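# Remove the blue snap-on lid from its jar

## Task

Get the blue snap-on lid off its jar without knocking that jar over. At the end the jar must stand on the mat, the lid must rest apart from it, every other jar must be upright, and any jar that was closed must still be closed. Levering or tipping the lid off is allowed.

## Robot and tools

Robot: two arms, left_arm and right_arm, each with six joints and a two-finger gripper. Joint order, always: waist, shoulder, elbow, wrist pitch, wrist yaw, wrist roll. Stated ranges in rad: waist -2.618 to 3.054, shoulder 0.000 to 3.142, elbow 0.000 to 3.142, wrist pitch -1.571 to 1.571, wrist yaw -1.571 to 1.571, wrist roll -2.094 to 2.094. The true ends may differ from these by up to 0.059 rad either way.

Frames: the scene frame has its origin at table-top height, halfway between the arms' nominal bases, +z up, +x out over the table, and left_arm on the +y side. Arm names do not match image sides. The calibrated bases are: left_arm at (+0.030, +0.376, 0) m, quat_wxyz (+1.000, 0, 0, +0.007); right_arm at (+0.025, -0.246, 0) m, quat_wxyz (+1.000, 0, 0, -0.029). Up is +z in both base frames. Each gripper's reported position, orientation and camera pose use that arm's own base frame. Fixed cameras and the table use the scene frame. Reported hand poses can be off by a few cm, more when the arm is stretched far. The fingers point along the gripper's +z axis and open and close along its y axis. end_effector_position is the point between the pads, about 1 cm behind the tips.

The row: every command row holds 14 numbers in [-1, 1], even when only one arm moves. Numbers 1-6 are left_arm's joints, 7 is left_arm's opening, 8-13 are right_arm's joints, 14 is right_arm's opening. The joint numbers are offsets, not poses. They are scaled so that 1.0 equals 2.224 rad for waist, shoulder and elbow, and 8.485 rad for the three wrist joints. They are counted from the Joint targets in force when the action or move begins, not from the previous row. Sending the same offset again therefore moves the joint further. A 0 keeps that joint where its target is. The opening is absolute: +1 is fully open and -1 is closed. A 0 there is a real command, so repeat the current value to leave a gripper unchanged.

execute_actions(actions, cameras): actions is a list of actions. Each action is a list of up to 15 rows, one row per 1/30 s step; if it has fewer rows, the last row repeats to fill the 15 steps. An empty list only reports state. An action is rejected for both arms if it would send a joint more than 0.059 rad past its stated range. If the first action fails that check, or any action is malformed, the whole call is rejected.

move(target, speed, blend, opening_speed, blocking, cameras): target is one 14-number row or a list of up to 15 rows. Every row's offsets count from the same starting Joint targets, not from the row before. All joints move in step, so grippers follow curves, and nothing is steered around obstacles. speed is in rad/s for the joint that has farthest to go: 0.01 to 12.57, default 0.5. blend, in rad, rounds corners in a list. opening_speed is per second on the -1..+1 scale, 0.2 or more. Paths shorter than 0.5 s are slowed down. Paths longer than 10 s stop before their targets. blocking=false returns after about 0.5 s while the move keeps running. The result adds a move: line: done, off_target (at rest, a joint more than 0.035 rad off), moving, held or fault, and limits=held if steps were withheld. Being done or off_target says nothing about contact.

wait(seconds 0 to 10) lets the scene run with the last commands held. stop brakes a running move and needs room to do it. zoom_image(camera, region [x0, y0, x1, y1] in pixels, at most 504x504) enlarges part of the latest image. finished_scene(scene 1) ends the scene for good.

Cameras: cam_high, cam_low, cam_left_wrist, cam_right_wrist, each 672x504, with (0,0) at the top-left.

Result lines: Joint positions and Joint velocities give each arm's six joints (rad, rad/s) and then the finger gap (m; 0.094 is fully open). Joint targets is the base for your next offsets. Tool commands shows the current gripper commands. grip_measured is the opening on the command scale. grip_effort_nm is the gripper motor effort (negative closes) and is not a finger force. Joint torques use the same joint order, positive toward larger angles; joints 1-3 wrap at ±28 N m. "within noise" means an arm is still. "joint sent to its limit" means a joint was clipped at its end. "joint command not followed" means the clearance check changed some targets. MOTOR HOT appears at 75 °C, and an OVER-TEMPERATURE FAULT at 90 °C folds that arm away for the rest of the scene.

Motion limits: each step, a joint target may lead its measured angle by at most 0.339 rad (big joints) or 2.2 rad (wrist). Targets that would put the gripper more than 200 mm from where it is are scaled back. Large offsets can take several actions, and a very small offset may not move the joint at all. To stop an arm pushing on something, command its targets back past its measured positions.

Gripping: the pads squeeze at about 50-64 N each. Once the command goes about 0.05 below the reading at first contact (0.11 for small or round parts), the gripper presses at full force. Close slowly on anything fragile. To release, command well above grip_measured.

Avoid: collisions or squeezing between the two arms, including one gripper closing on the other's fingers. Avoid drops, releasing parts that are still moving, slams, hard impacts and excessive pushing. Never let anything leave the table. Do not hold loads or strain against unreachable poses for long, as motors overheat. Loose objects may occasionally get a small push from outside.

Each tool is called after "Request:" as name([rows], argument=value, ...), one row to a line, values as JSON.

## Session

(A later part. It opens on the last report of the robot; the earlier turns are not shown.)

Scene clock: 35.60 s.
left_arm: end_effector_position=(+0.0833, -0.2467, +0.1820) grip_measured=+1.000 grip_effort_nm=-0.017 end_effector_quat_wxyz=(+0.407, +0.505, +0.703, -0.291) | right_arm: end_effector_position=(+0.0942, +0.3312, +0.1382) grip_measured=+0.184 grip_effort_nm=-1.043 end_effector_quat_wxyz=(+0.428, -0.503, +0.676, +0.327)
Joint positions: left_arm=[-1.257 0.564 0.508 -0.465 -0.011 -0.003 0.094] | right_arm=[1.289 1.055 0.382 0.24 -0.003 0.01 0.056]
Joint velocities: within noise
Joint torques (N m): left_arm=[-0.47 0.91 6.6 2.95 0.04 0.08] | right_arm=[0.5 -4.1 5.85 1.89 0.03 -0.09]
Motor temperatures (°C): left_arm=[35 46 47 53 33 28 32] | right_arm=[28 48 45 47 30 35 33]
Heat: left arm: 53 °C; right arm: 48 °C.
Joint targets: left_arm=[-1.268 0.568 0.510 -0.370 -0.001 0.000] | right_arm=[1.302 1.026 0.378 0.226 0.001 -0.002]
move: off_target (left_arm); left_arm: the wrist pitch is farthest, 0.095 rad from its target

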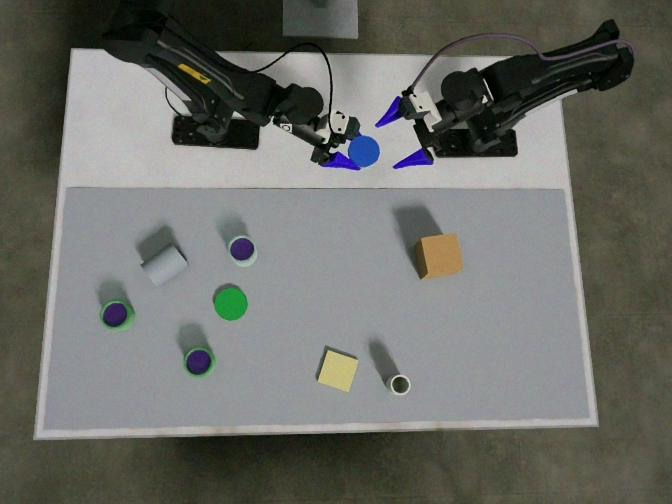

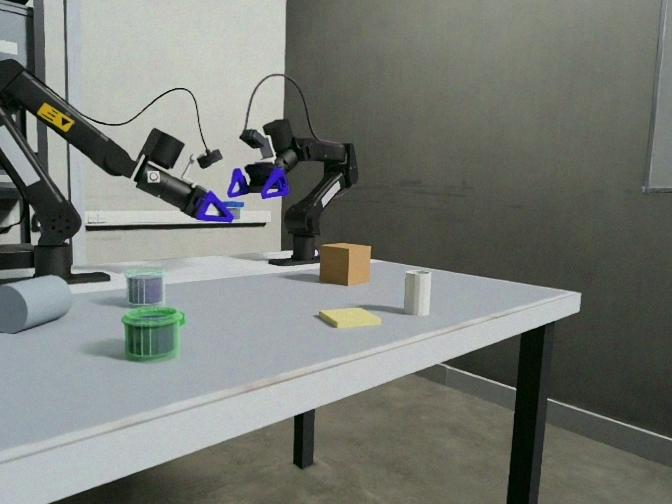

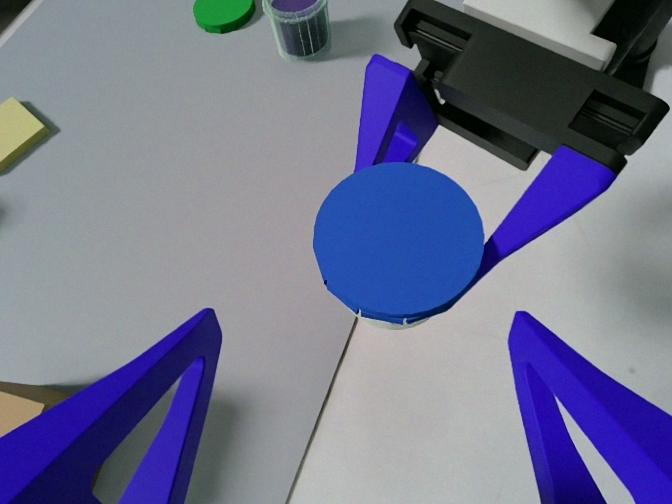

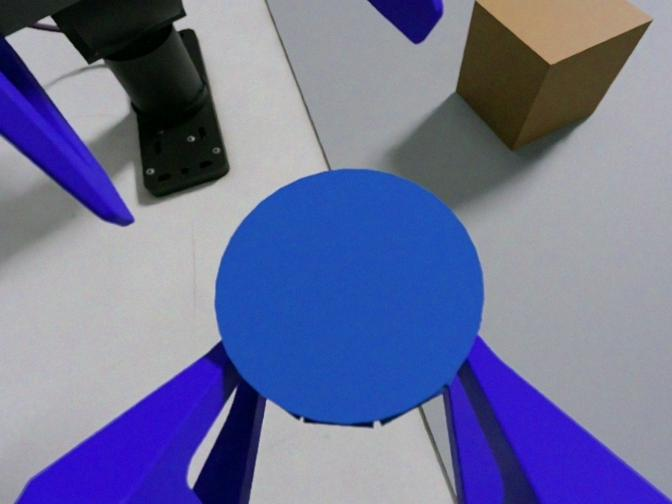

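Request:
move(target=[-0.0166,0.054,-0.0283,0.0236,0,0,1,0,0,0,0,0,0,-0.1], speed=0.3)

Request:
zoom_image(camera="cam_high", region=[300, 90, 460, 210])

Request:
zoom_image(camera="cam_low", region=[170, 140, 310, 245])

Scene clock: 38.43 s.
left_arm: end_effector_position=(+0.0812, -0.2741, +0.1633) grip_measured=+1.000 grip_effort_nm=-0.012 end_effector_quat_wxyz=(+0.404, +0.517, +0.692, -0.300) | right_arm: end_effector_position=(+0.0942, +0.3312, +0.1382) grip_measured=+0.184 grip_effort_nm=-1.043 end_effector_quat_wxyz=(+0.428, -0.503, +0.676, +0.327)
Joint positions: left_arm=[-1.293 0.696 0.448 -0.267 -0.011 -0.003 0.094] | right_arm=[1.289 1.055 0.382 0.24 -0.003 0.01 0.056]
Joint velocities: within noise
Joint torques (N m): left_arm=[-0.43 0.23 6.49 3.01 0.07 0.09] | right_arm=[0.44 -4.31 5.64 1.88 -0.02 -0.1]
Motor temperatures (°C): left_arm=[35 46 47 54 33 28 32] | right_arm=[28 48 45 47 30 35 33]
Heat: left arm: 54 °C; right arm: 48 °C.
Joint targets: left_arm=[-1.305 0.688 0.447 -0.170 -0.001 0.000] | right_arm=[1.302 1.026 0.378 0.226 0.001 -0.002]
move: off_target (left_arm); left_arm: the wrist pitch is farthest, 0.097 rad from its target

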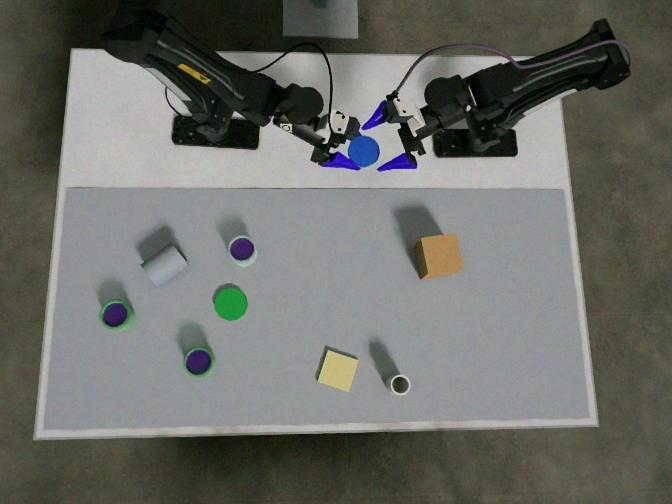

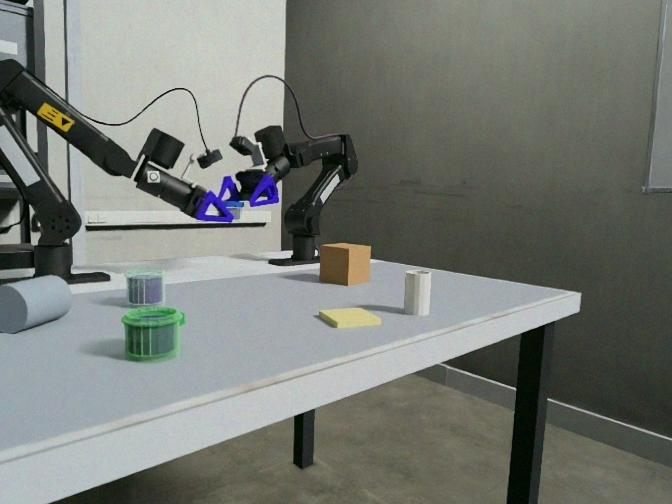

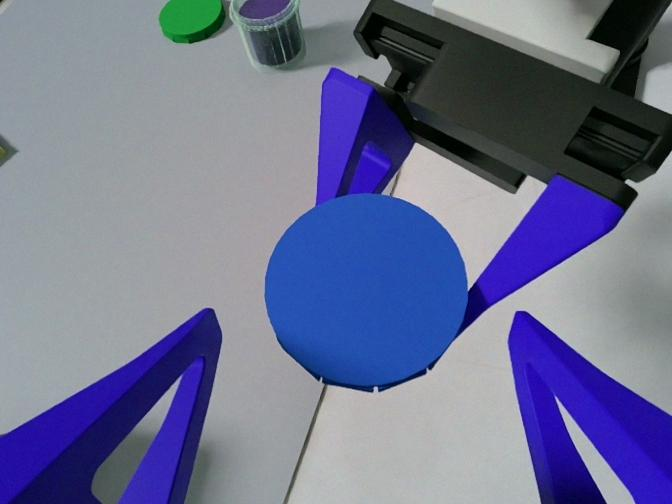

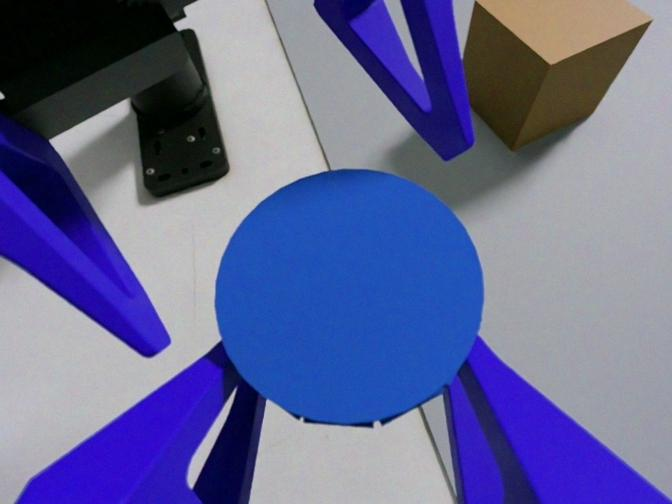

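Scaled by 3.150 from the camera's 672x504 image, which has a finer 960x720 frame.

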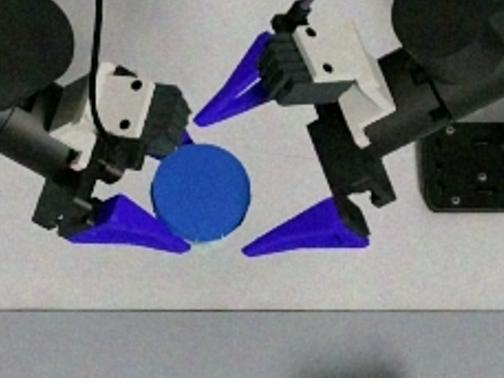

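Scaled by 3.600 from the camera's 672x504 image, which has a finer 960x720 frame.

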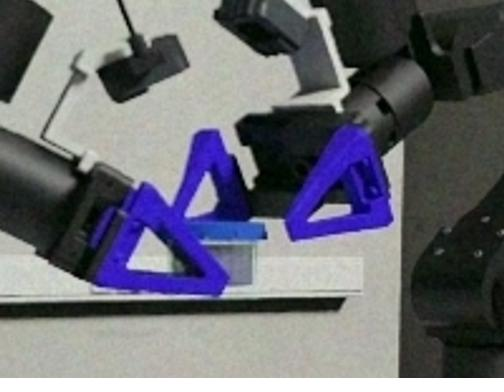

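Request:
move(target=[0.001,0.049,-0.0279,0.0277,0,0,1,0,0,0,0,0,0,-0.1], speed=0.2)

Request:
zoom_image(camera="cam_high", region=[300, 90, 460, 210])

Request:
zoom_image(camera="cam_low", region=[170, 140, 310, 245])

Scene clock: 40.73 s.
left_arm: end_effector_position=(+0.0809, -0.2951, +0.1500) grip_measured=+1.000 grip_effort_nm=-0.017 end_effector_quat_wxyz=(+0.412, +0.518, +0.678, -0.318) | right_arm: end_effector_position=(+0.0962, +0.3301, +0.1371) grip_measured=+0.184 grip_effort_nm=-1.048 end_effector_quat_wxyz=(+0.430, -0.502, +0.678, +0.322)
Joint positions: left_arm=[-1.304 0.804 0.385 -0.057 0.004 -0.002 0.094] | right_arm=[1.289 1.055 0.382 0.236 0.01 0.01 0.056]
Joint velocities: within noise
Joint torques (N m): left_arm=[-0.29 -0.42 6.57 3.3 0.03 0.06] | right_arm=[0.76 -4.03 5.74 1.89 -0.04 -0.11]
Motor temperatures (°C): left_arm=[35 46 47 55 33 28 32] | right_arm=[28 48 45 47 30 35 33]
Heat: left arm: 55 °C; right arm: 48 °C.
Joint targets: left_arm=[-1.303 0.797 0.385 0.065 -0.001 0.000] | right_arm=[1.302 1.026 0.378 0.226 0.001 -0.002]
move: off_target (left_arm); left_arm: the wrist pitch is farthest, 0.122 rad from its target

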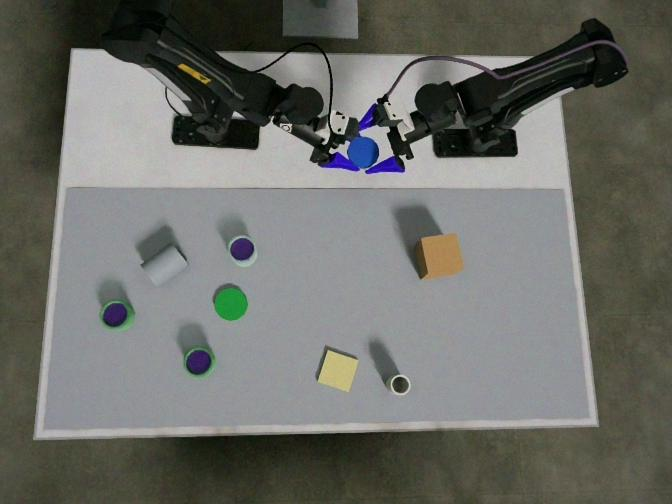

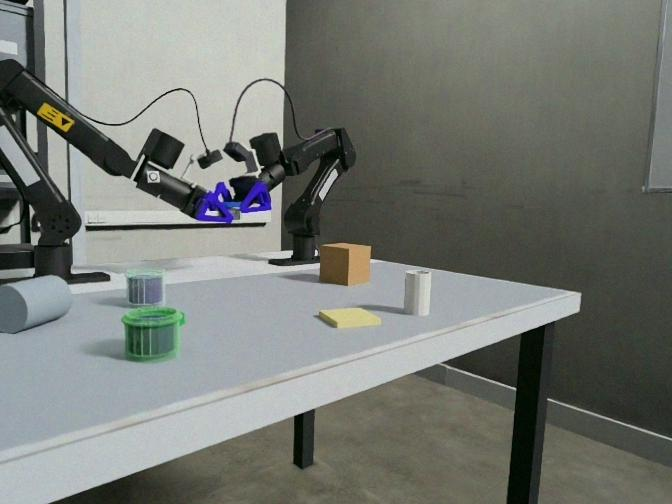

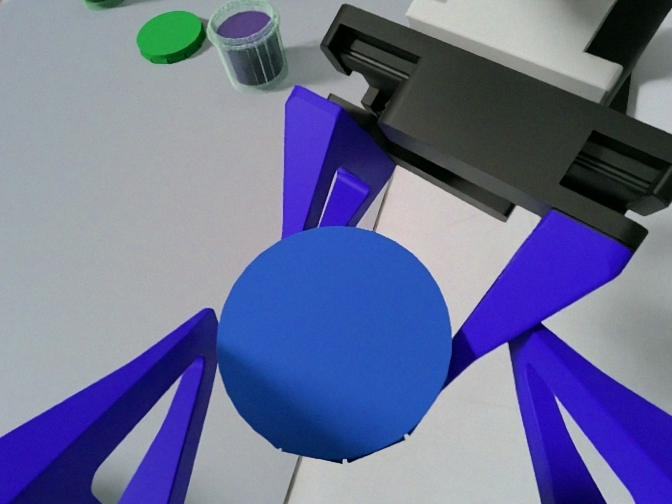

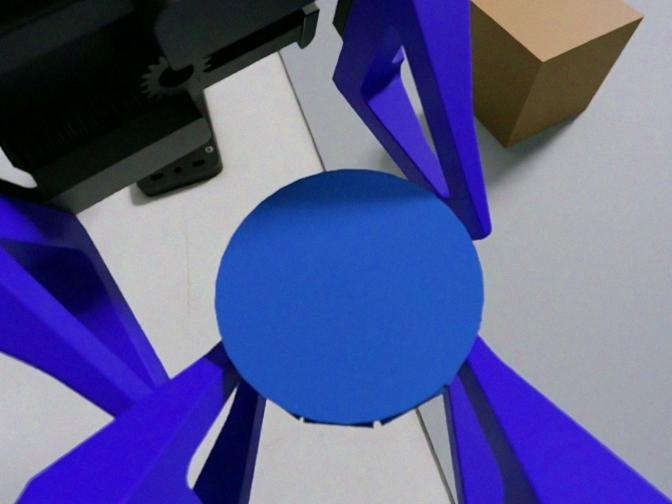

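Scaled by 3.150 from the camera's 672x504 image, which has a finer 960x720 frame.

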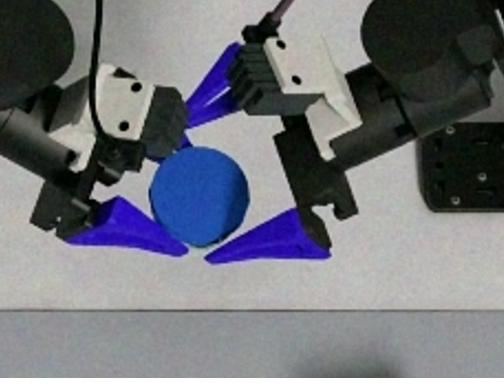

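Scaled by 3.600 from the camera's 672x504 image, which has a finer 960x720 frame.

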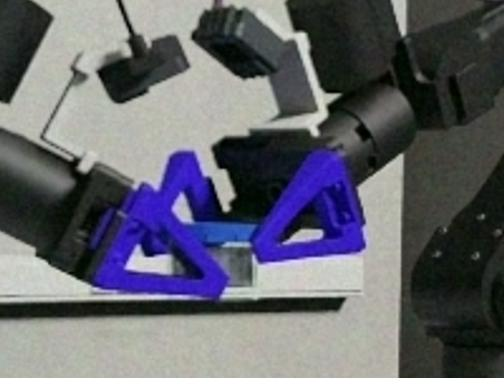

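Request:
move(target=[0.004,0.003,0.001,0.0065,0,0,1,0,0,0,0,0,0,-0.1], speed=0.2)

Request:
zoom_image(camera="cam_high", region=[300, 90, 460, 210])

Request:
zoom_image(camera="cam_low", region=[170, 140, 310, 245])

Scene clock: 42.43 s.
left_arm: end_effector_position=(+0.0798, -0.2981, +0.1521) grip_measured=+1.000 grip_effort_nm=-0.017 end_effector_quat_wxyz=(+0.415, +0.520, +0.673, -0.323) | right_arm: end_effector_position=(+0.0964, +0.3300, +0.1371) grip_measured=+0.184 grip_effort_nm=-1.043 end_effector_quat_wxyz=(+0.430, -0.501, +0.679, +0.321)
Joint positions: left_arm=[-1.306 0.813 0.385 -0.036 0.012 0.003 0.094] | right_arm=[1.289 1.055 0.382 0.236 0.011 0.01 0.056]
Joint velocities: within noise
Joint torques (N m): left_arm=[0.42 -0.59 6.78 3.73 -0.06 0.04] | right_arm=[0.25 -4.29 5.68 1.94 -0.09 -0.12]
Motor temperatures (°C): left_arm=[35 46 47 55 33 28 32] | right_arm=[28 48 45 47 30 35 33]
Heat: left arm: 55 °C; right arm: 48 °C.
Joint targets: left_arm=[-1.294 0.804 0.387 0.120 -0.001 0.000] | right_arm=[1.302 1.026 0.378 0.226 0.001 -0.002]
move: off_target (left_arm); left_arm: the wrist pitch is farthest, 0.156 rad from its target

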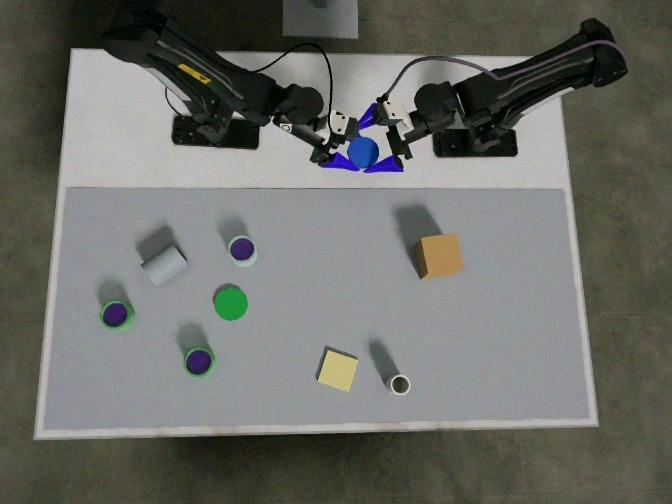

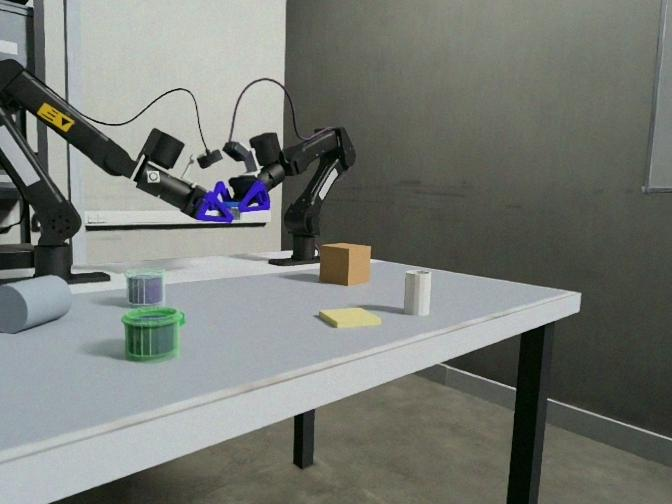

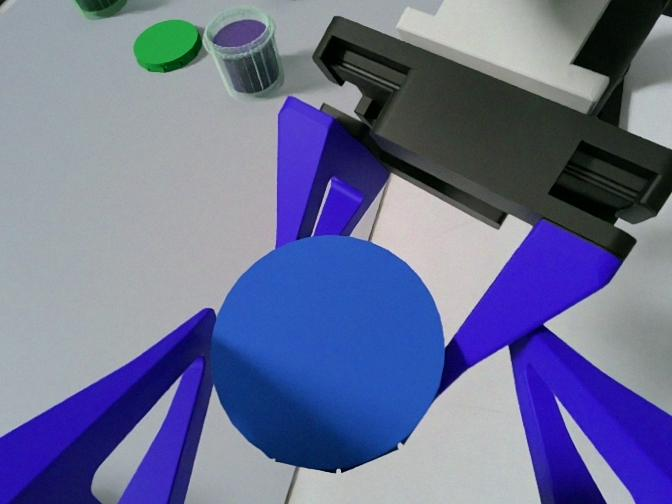

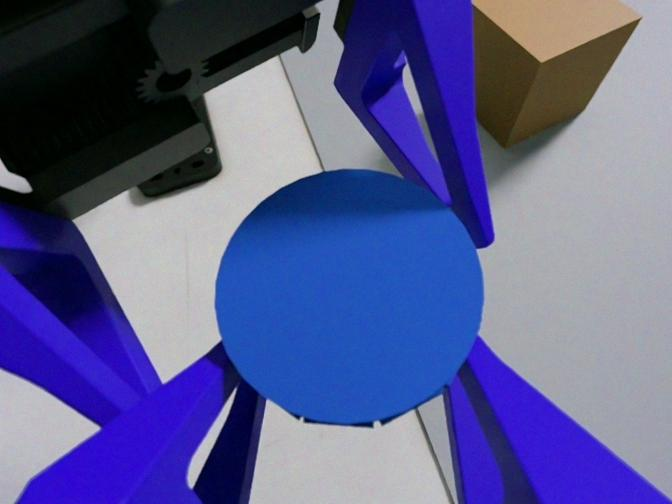

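Scaled by 3.150 from the camera's 672x504 image, which has a finer 960x720 frame.

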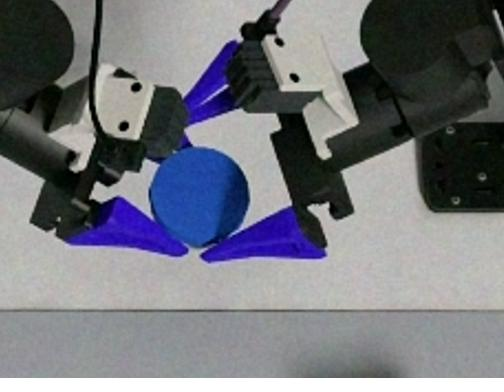

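Scaled by 3.600 from the camera's 672x504 image, which has a finer 960x720 frame.

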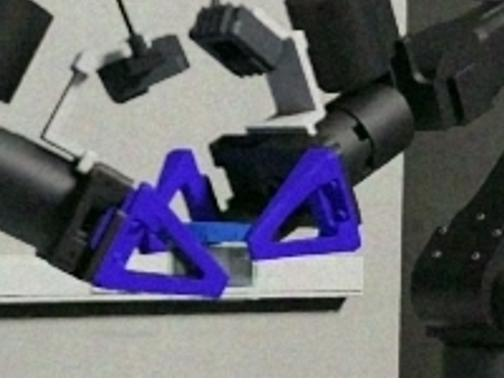

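Request:
move(target=[-0.0054,-0.022,-0.0063,0.0006,0,0,1,0,0,0,0,0,0,-0.1], speed=0.2)

Request:
zoom_image(camera="cam_high", region=[300, 90, 460, 210])

Request:
zoom_image(camera="cam_low", region=[170, 140, 310, 245])

Scene clock: 44.83 s.
left_arm: end_effector_position=(+0.0780, -0.2968, +0.1572) grip_measured=+1.000 grip_effort_nm=-0.017 end_effector_quat_wxyz=(+0.425, +0.517, +0.665, -0.332) | right_arm: end_effector_position=(+0.0964, +0.3300, +0.1371) grip_measured=+0.184 grip_effort_nm=-1.048 end_effector_quat_wxyz=(+0.430, -0.501, +0.679, +0.321)
Joint positions: left_arm=[-1.31 0.782 0.37 -0.02 0.012 0.003 0.094] | right_arm=[1.289 1.055 0.382 0.236 0.011 0.01 0.056]
Joint velocities: within noise
Joint torques (N m): left_arm=[-0.2 -1.91 6.89 3.64 -0.03 0.01] | right_arm=[0.4 -4.05 5.74 1.91 -0.03 -0.11]
Motor temperatures (°C): left_arm=[35 46 47 57 33 28 32] | right_arm=[28 48 45 47 30 35 33]
Heat: left arm: 57 °C; right arm: 48 °C.
Joint targets: left_arm=[-1.306 0.755 0.373 0.125 -0.001 0.000] | right_arm=[1.302 1.026 0.378 0.226 0.001 -0.002]
move: off_target (left_arm); left_arm: the wrist pitch is farthest, 0.145 rad from its target

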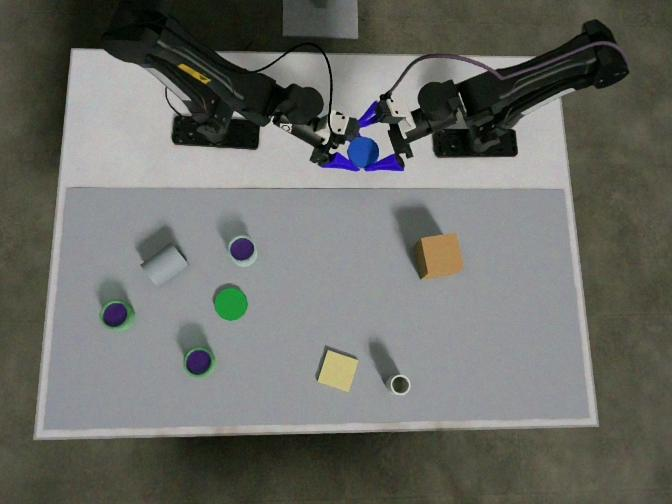

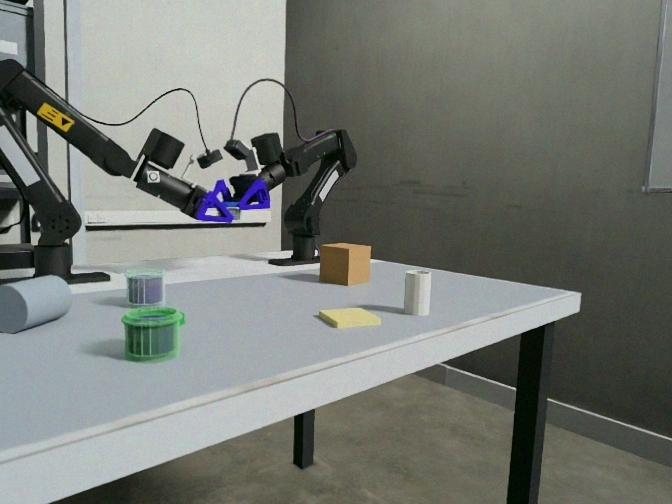

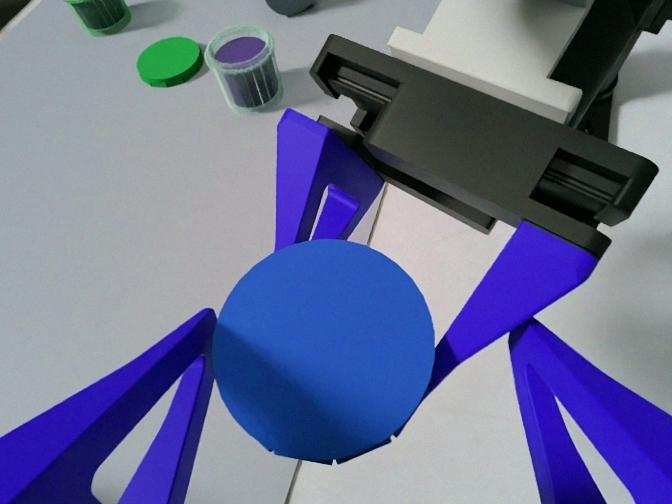

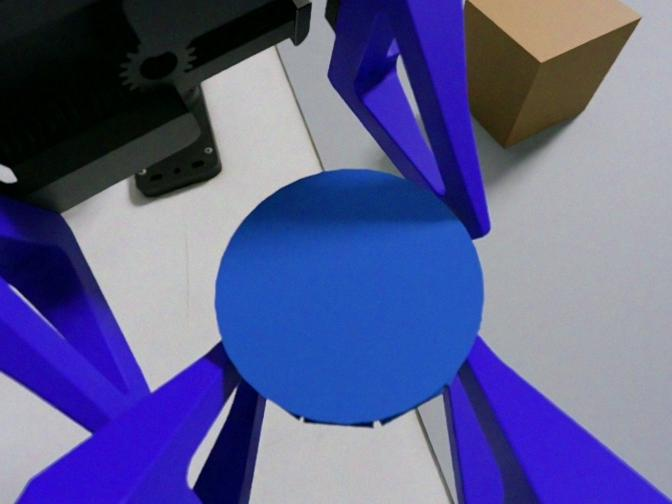

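Scaled by 3.150 from the camera's 672x504 image, which has a finer 960x720 frame.

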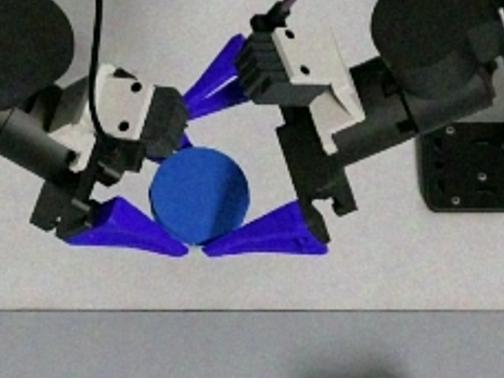

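Scaled by 3.600 from the camera's 672x504 image, which has a finer 960x720 frame.

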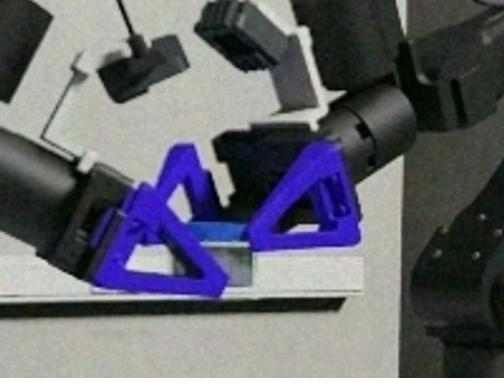

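Request:
move([
  [0,-0.1147,0.1187,-0.0794,0,0,1,0,0,0,0,0,0,-0.1],
  [-0.07,-0.1147,0.1187,-0.0794,0,0,1,0.1457,-0.0814,-0.0027,-0.0278,0,0,-0.1],
  [-0.148,-0.1147,0.1187,-0.0794,0,0,1,0.1457,-0.0814,-0.0027,-0.0278,0,0,-0.1],
], speed=0.4, blend=[0,0.02,0])

Request:
zoom_image(camera="cam_high", region=[300, 50, 460, 170])

Request:
zoom_image(camera="cam_low", region=[150, 120, 310, 240])

Scene clock: 50.30 s.
left_arm: end_effector_position=(-0.0158, -0.2529, +0.2221) grip_measured=+1.000 grip_effort_nm=-0.017 end_effector_quat_wxyz=(+0.368, +0.617, +0.575, -0.393) | right_arm: end_effector_position=(-0.0188, +0.3128, +0.1395) grip_measured=+0.184 grip_effort_nm=-1.048 end_effector_quat_wxyz=(-0.351, +0.621, -0.592, -0.376)
Joint positions: left_arm=[-1.635 0.505 0.589 -0.519 0.003 0.004 0.094] | right_arm=[1.627 0.872 0.376 0.005 -0.001 0.01 0.056]
Joint velocities: within noise
Joint torques (N m): left_arm=[-0.32 0.76 9.88 1.53 -0.04 0] | right_arm=[0.31 -2.73 6.05 1.86 -0.03 -0.11]
Motor temperatures (°C): left_arm=[35 45 47 56 33 28 32] | right_arm=[28 48 44 47 30 34 33]
Heat: left arm: 56 °C; right arm: 48 °C.
Joint targets: left_arm=[-1.635 0.500 0.637 -0.549 -0.001 0.000] | right_arm=[1.626 0.845 0.372 -0.010 0.001 -0.002]
move: off_target (left_arm); left_arm: the elbow is farthest, 0.048 rad from its target

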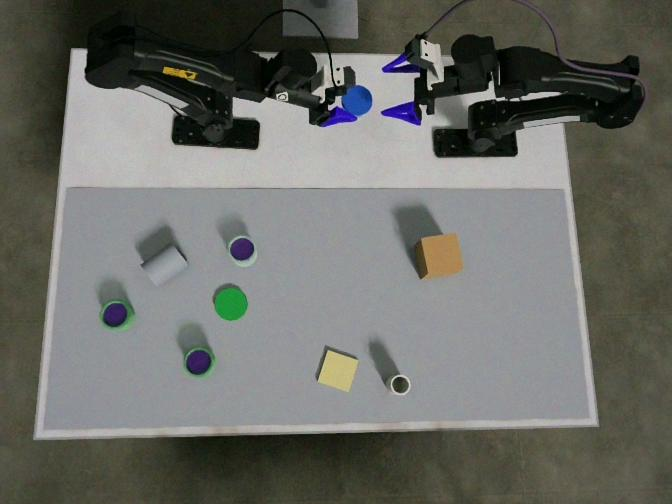

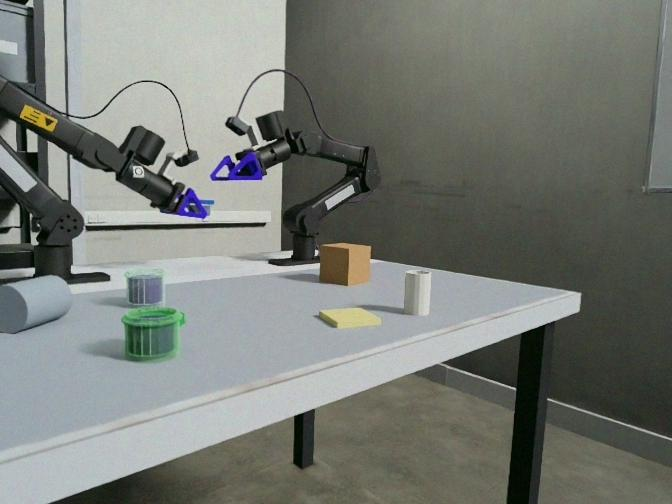

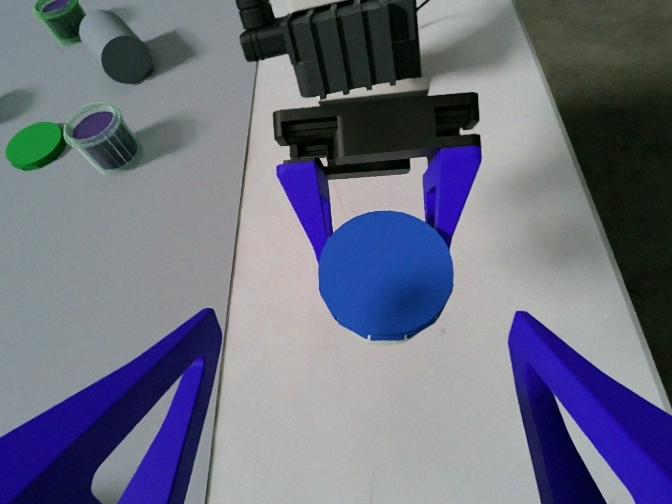

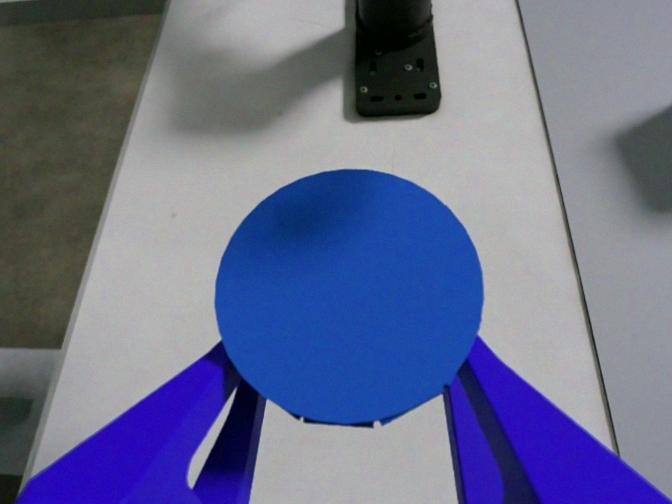

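Scaled by 3.150 from the camera's 672x504 image, which has a finer 960x720 frame.

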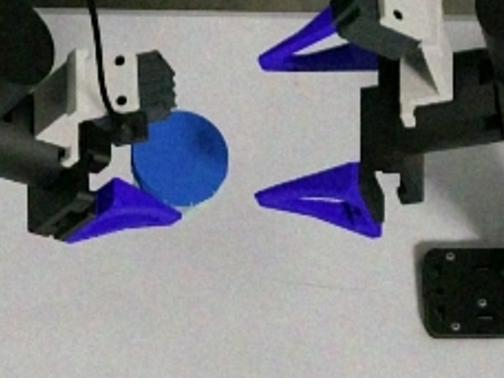

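Scaled by 3.150 from the camera's 672x504 image, which has a finer 960x720 frame.

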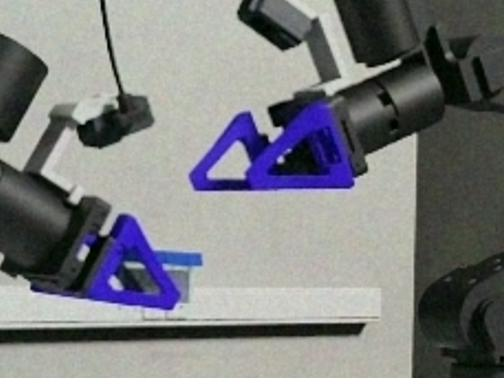

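Request:
move(target=[-0.0157,0.062,-0.089,0.047,0,0,1,0,0,0,0,0,0,-0.1], speed=0.4)

Request:
zoom_image(camera="cam_high", region=[300, 50, 460, 170])

Request:
zoom_image(camera="cam_low", region=[150, 140, 290, 245])

Scene clock: 53.13 s.
left_arm: end_effector_position=(-0.0236, -0.2835, +0.1760) grip_measured=+1.000 grip_effort_nm=-0.012 end_effector_quat_wxyz=(+0.358, +0.627, +0.572, -0.388) | right_arm: end_effector_position=(-0.0188, +0.3126, +0.1392) grip_measured=+0.184 grip_effort_nm=-1.043 end_effector_quat_wxyz=(-0.350, +0.621, -0.593, -0.375)
Joint positions: left_arm=[-1.658 0.647 0.439 -0.249 -0.002 0.004 0.094] | right_arm=[1.627 0.872 0.376 0.004 -0.001 0.01 0.056]
Joint velocities: within noise
Joint torques (N m): left_arm=[-0.62 0.28 6.54 3.07 -0.02 -0.02] | right_arm=[0.17 -2.48 6.01 1.84 -0.07 -0.11]
Motor temperatures (°C): left_arm=[35 45 47 56 33 28 32] | right_arm=[28 47 44 46 30 34 33]
Heat: left arm: 56 °C; right arm: 47 °C.
Joint targets: left_arm=[-1.670 0.638 0.439 -0.150 -0.001 0.000] | right_arm=[1.626 0.845 0.372 -0.010 0.001 -0.002]
move: off_target (left_arm); left_arm: the wrist pitch is farthest, 0.099 rad from its target

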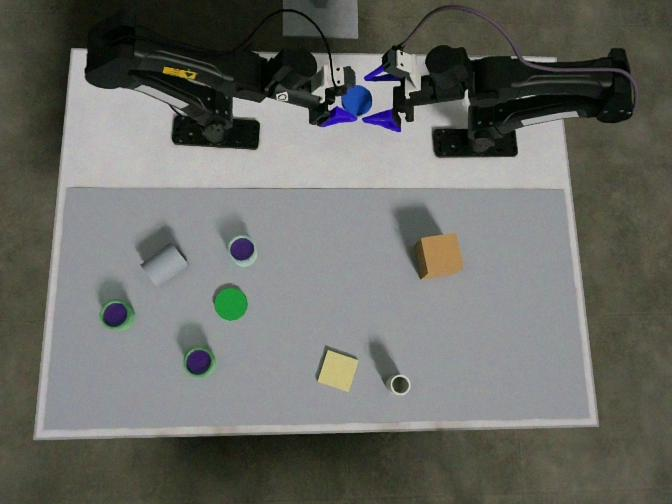

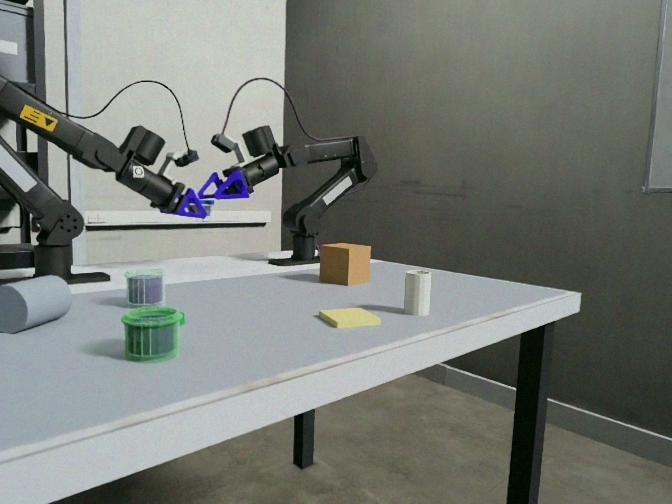

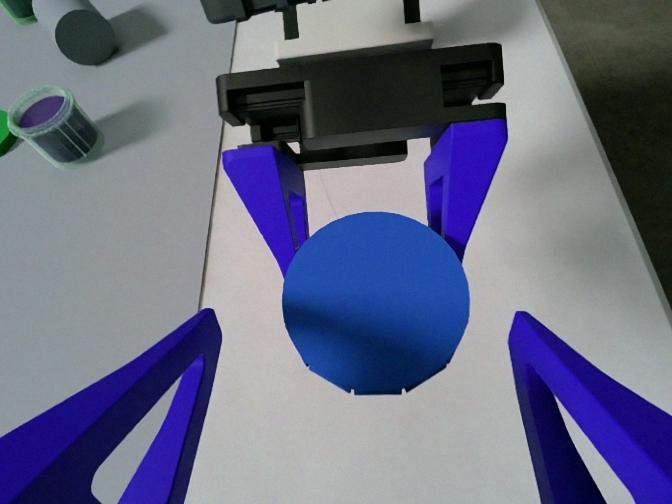

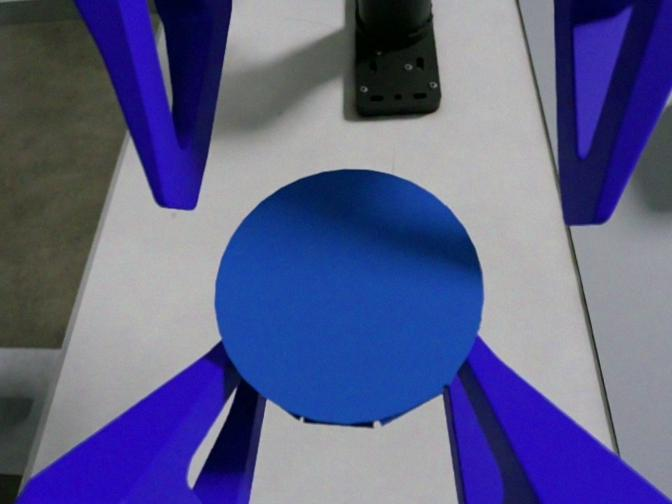

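Scaled by 3.150 from the camera's 672x504 image, which has a finer 960x720 frame.

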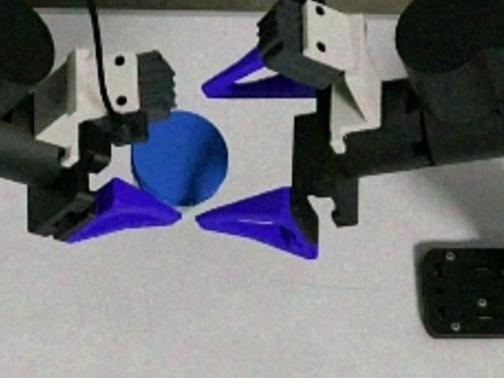

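Scaled by 3.600 from the camera's 672x504 image, which has a finer 960x720 frame.

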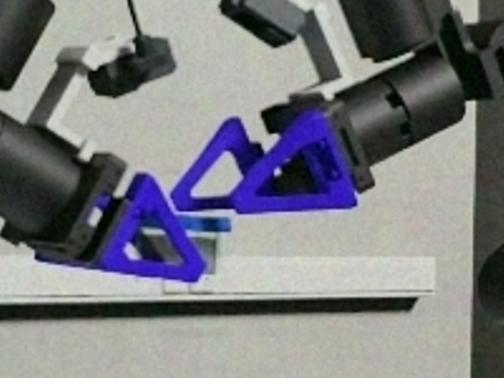

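Request:
move(target=[-0.0027,0.045,-0.0256,0.0212,0,0,1,0,0,0,0,0,0,-0.1], speed=0.2)

Request:
zoom_image(camera="cam_high", region=[300, 50, 460, 170])

Request:
zoom_image(camera="cam_low", region=[150, 140, 290, 245])

Scene clock: 55.27 s.
left_arm: end_effector_position=(-0.0269, -0.3008, +0.1628) grip_measured=+1.000 grip_effort_nm=-0.017 end_effector_quat_wxyz=(+0.364, +0.624, +0.566, -0.397) | right_arm: end_effector_position=(-0.0188, +0.3126, +0.1392) grip_measured=+0.184 grip_effort_nm=-1.053 end_effector_quat_wxyz=(-0.350, +0.621, -0.593, -0.375)
Joint positions: left_arm=[-1.665 0.745 0.383 -0.071 -0.002 0.004 0.094] | right_arm=[1.627 0.872 0.376 0.004 -0.001 0.01 0.056]
Joint velocities: within noise
Joint torques (N m): left_arm=[-0.55 -0.09 6.58 3.09 0.01 -0.01] | right_arm=[0.28 -2.54 6 1.85 -0.05 -0.09]
Motor temperatures (°C): left_arm=[35 45 46 56 33 28 32] | right_arm=[28 47 44 46 30 34 33]
Heat: left arm: 56 °C; right arm: 47 °C.
Joint targets: left_arm=[-1.676 0.738 0.382 0.030 -0.001 0.000] | right_arm=[1.626 0.845 0.372 -0.010 0.001 -0.002]
move: off_target (left_arm); left_arm: the wrist pitch is farthest, 0.101 rad from its target

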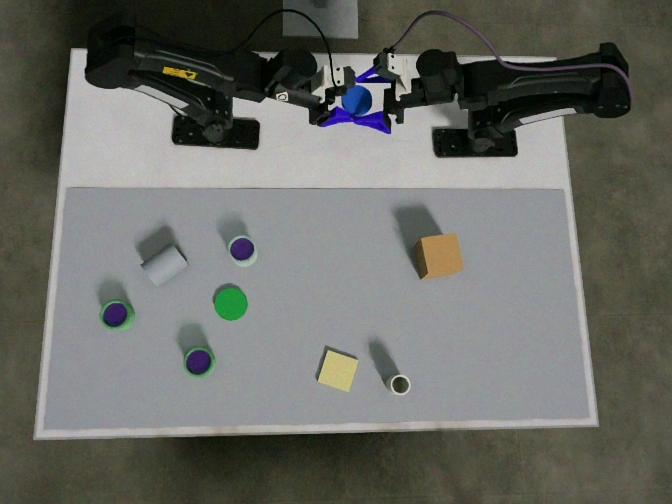

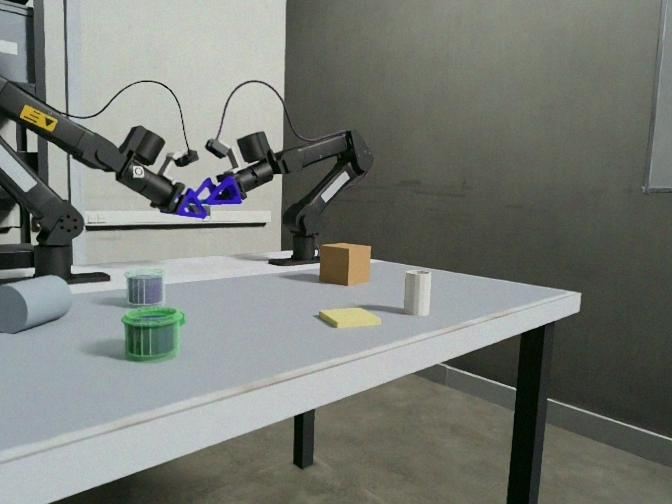

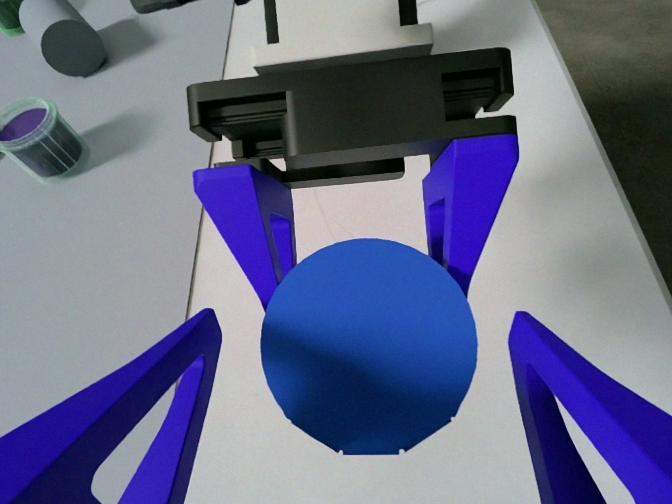

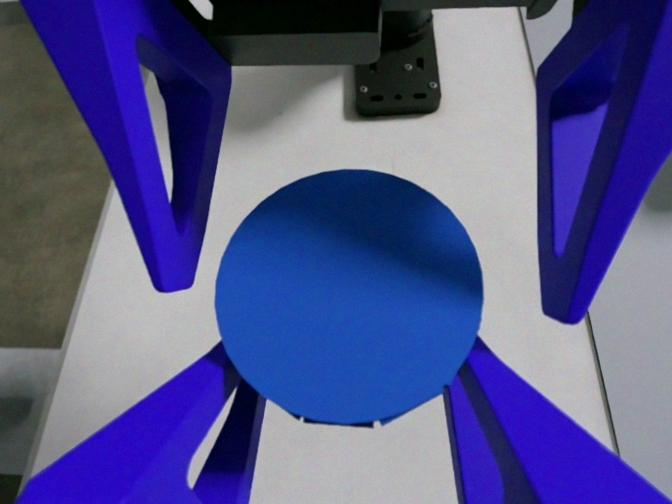

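Scaled by 3.150 from the camera's 672x504 image, which has a finer 960x720 frame.

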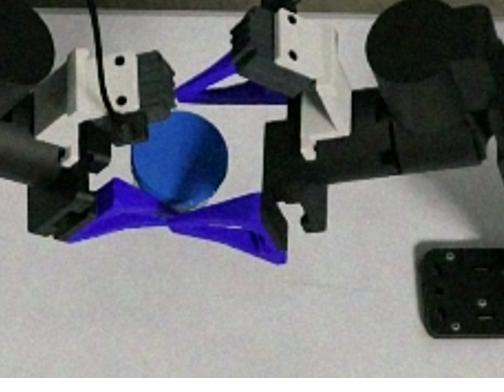

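Scaled by 3.600 from the camera's 672x504 image, which has a finer 960x720 frame.

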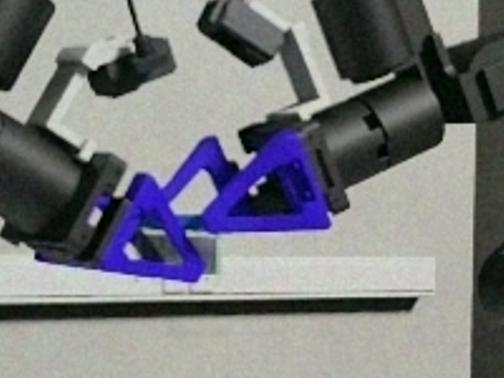

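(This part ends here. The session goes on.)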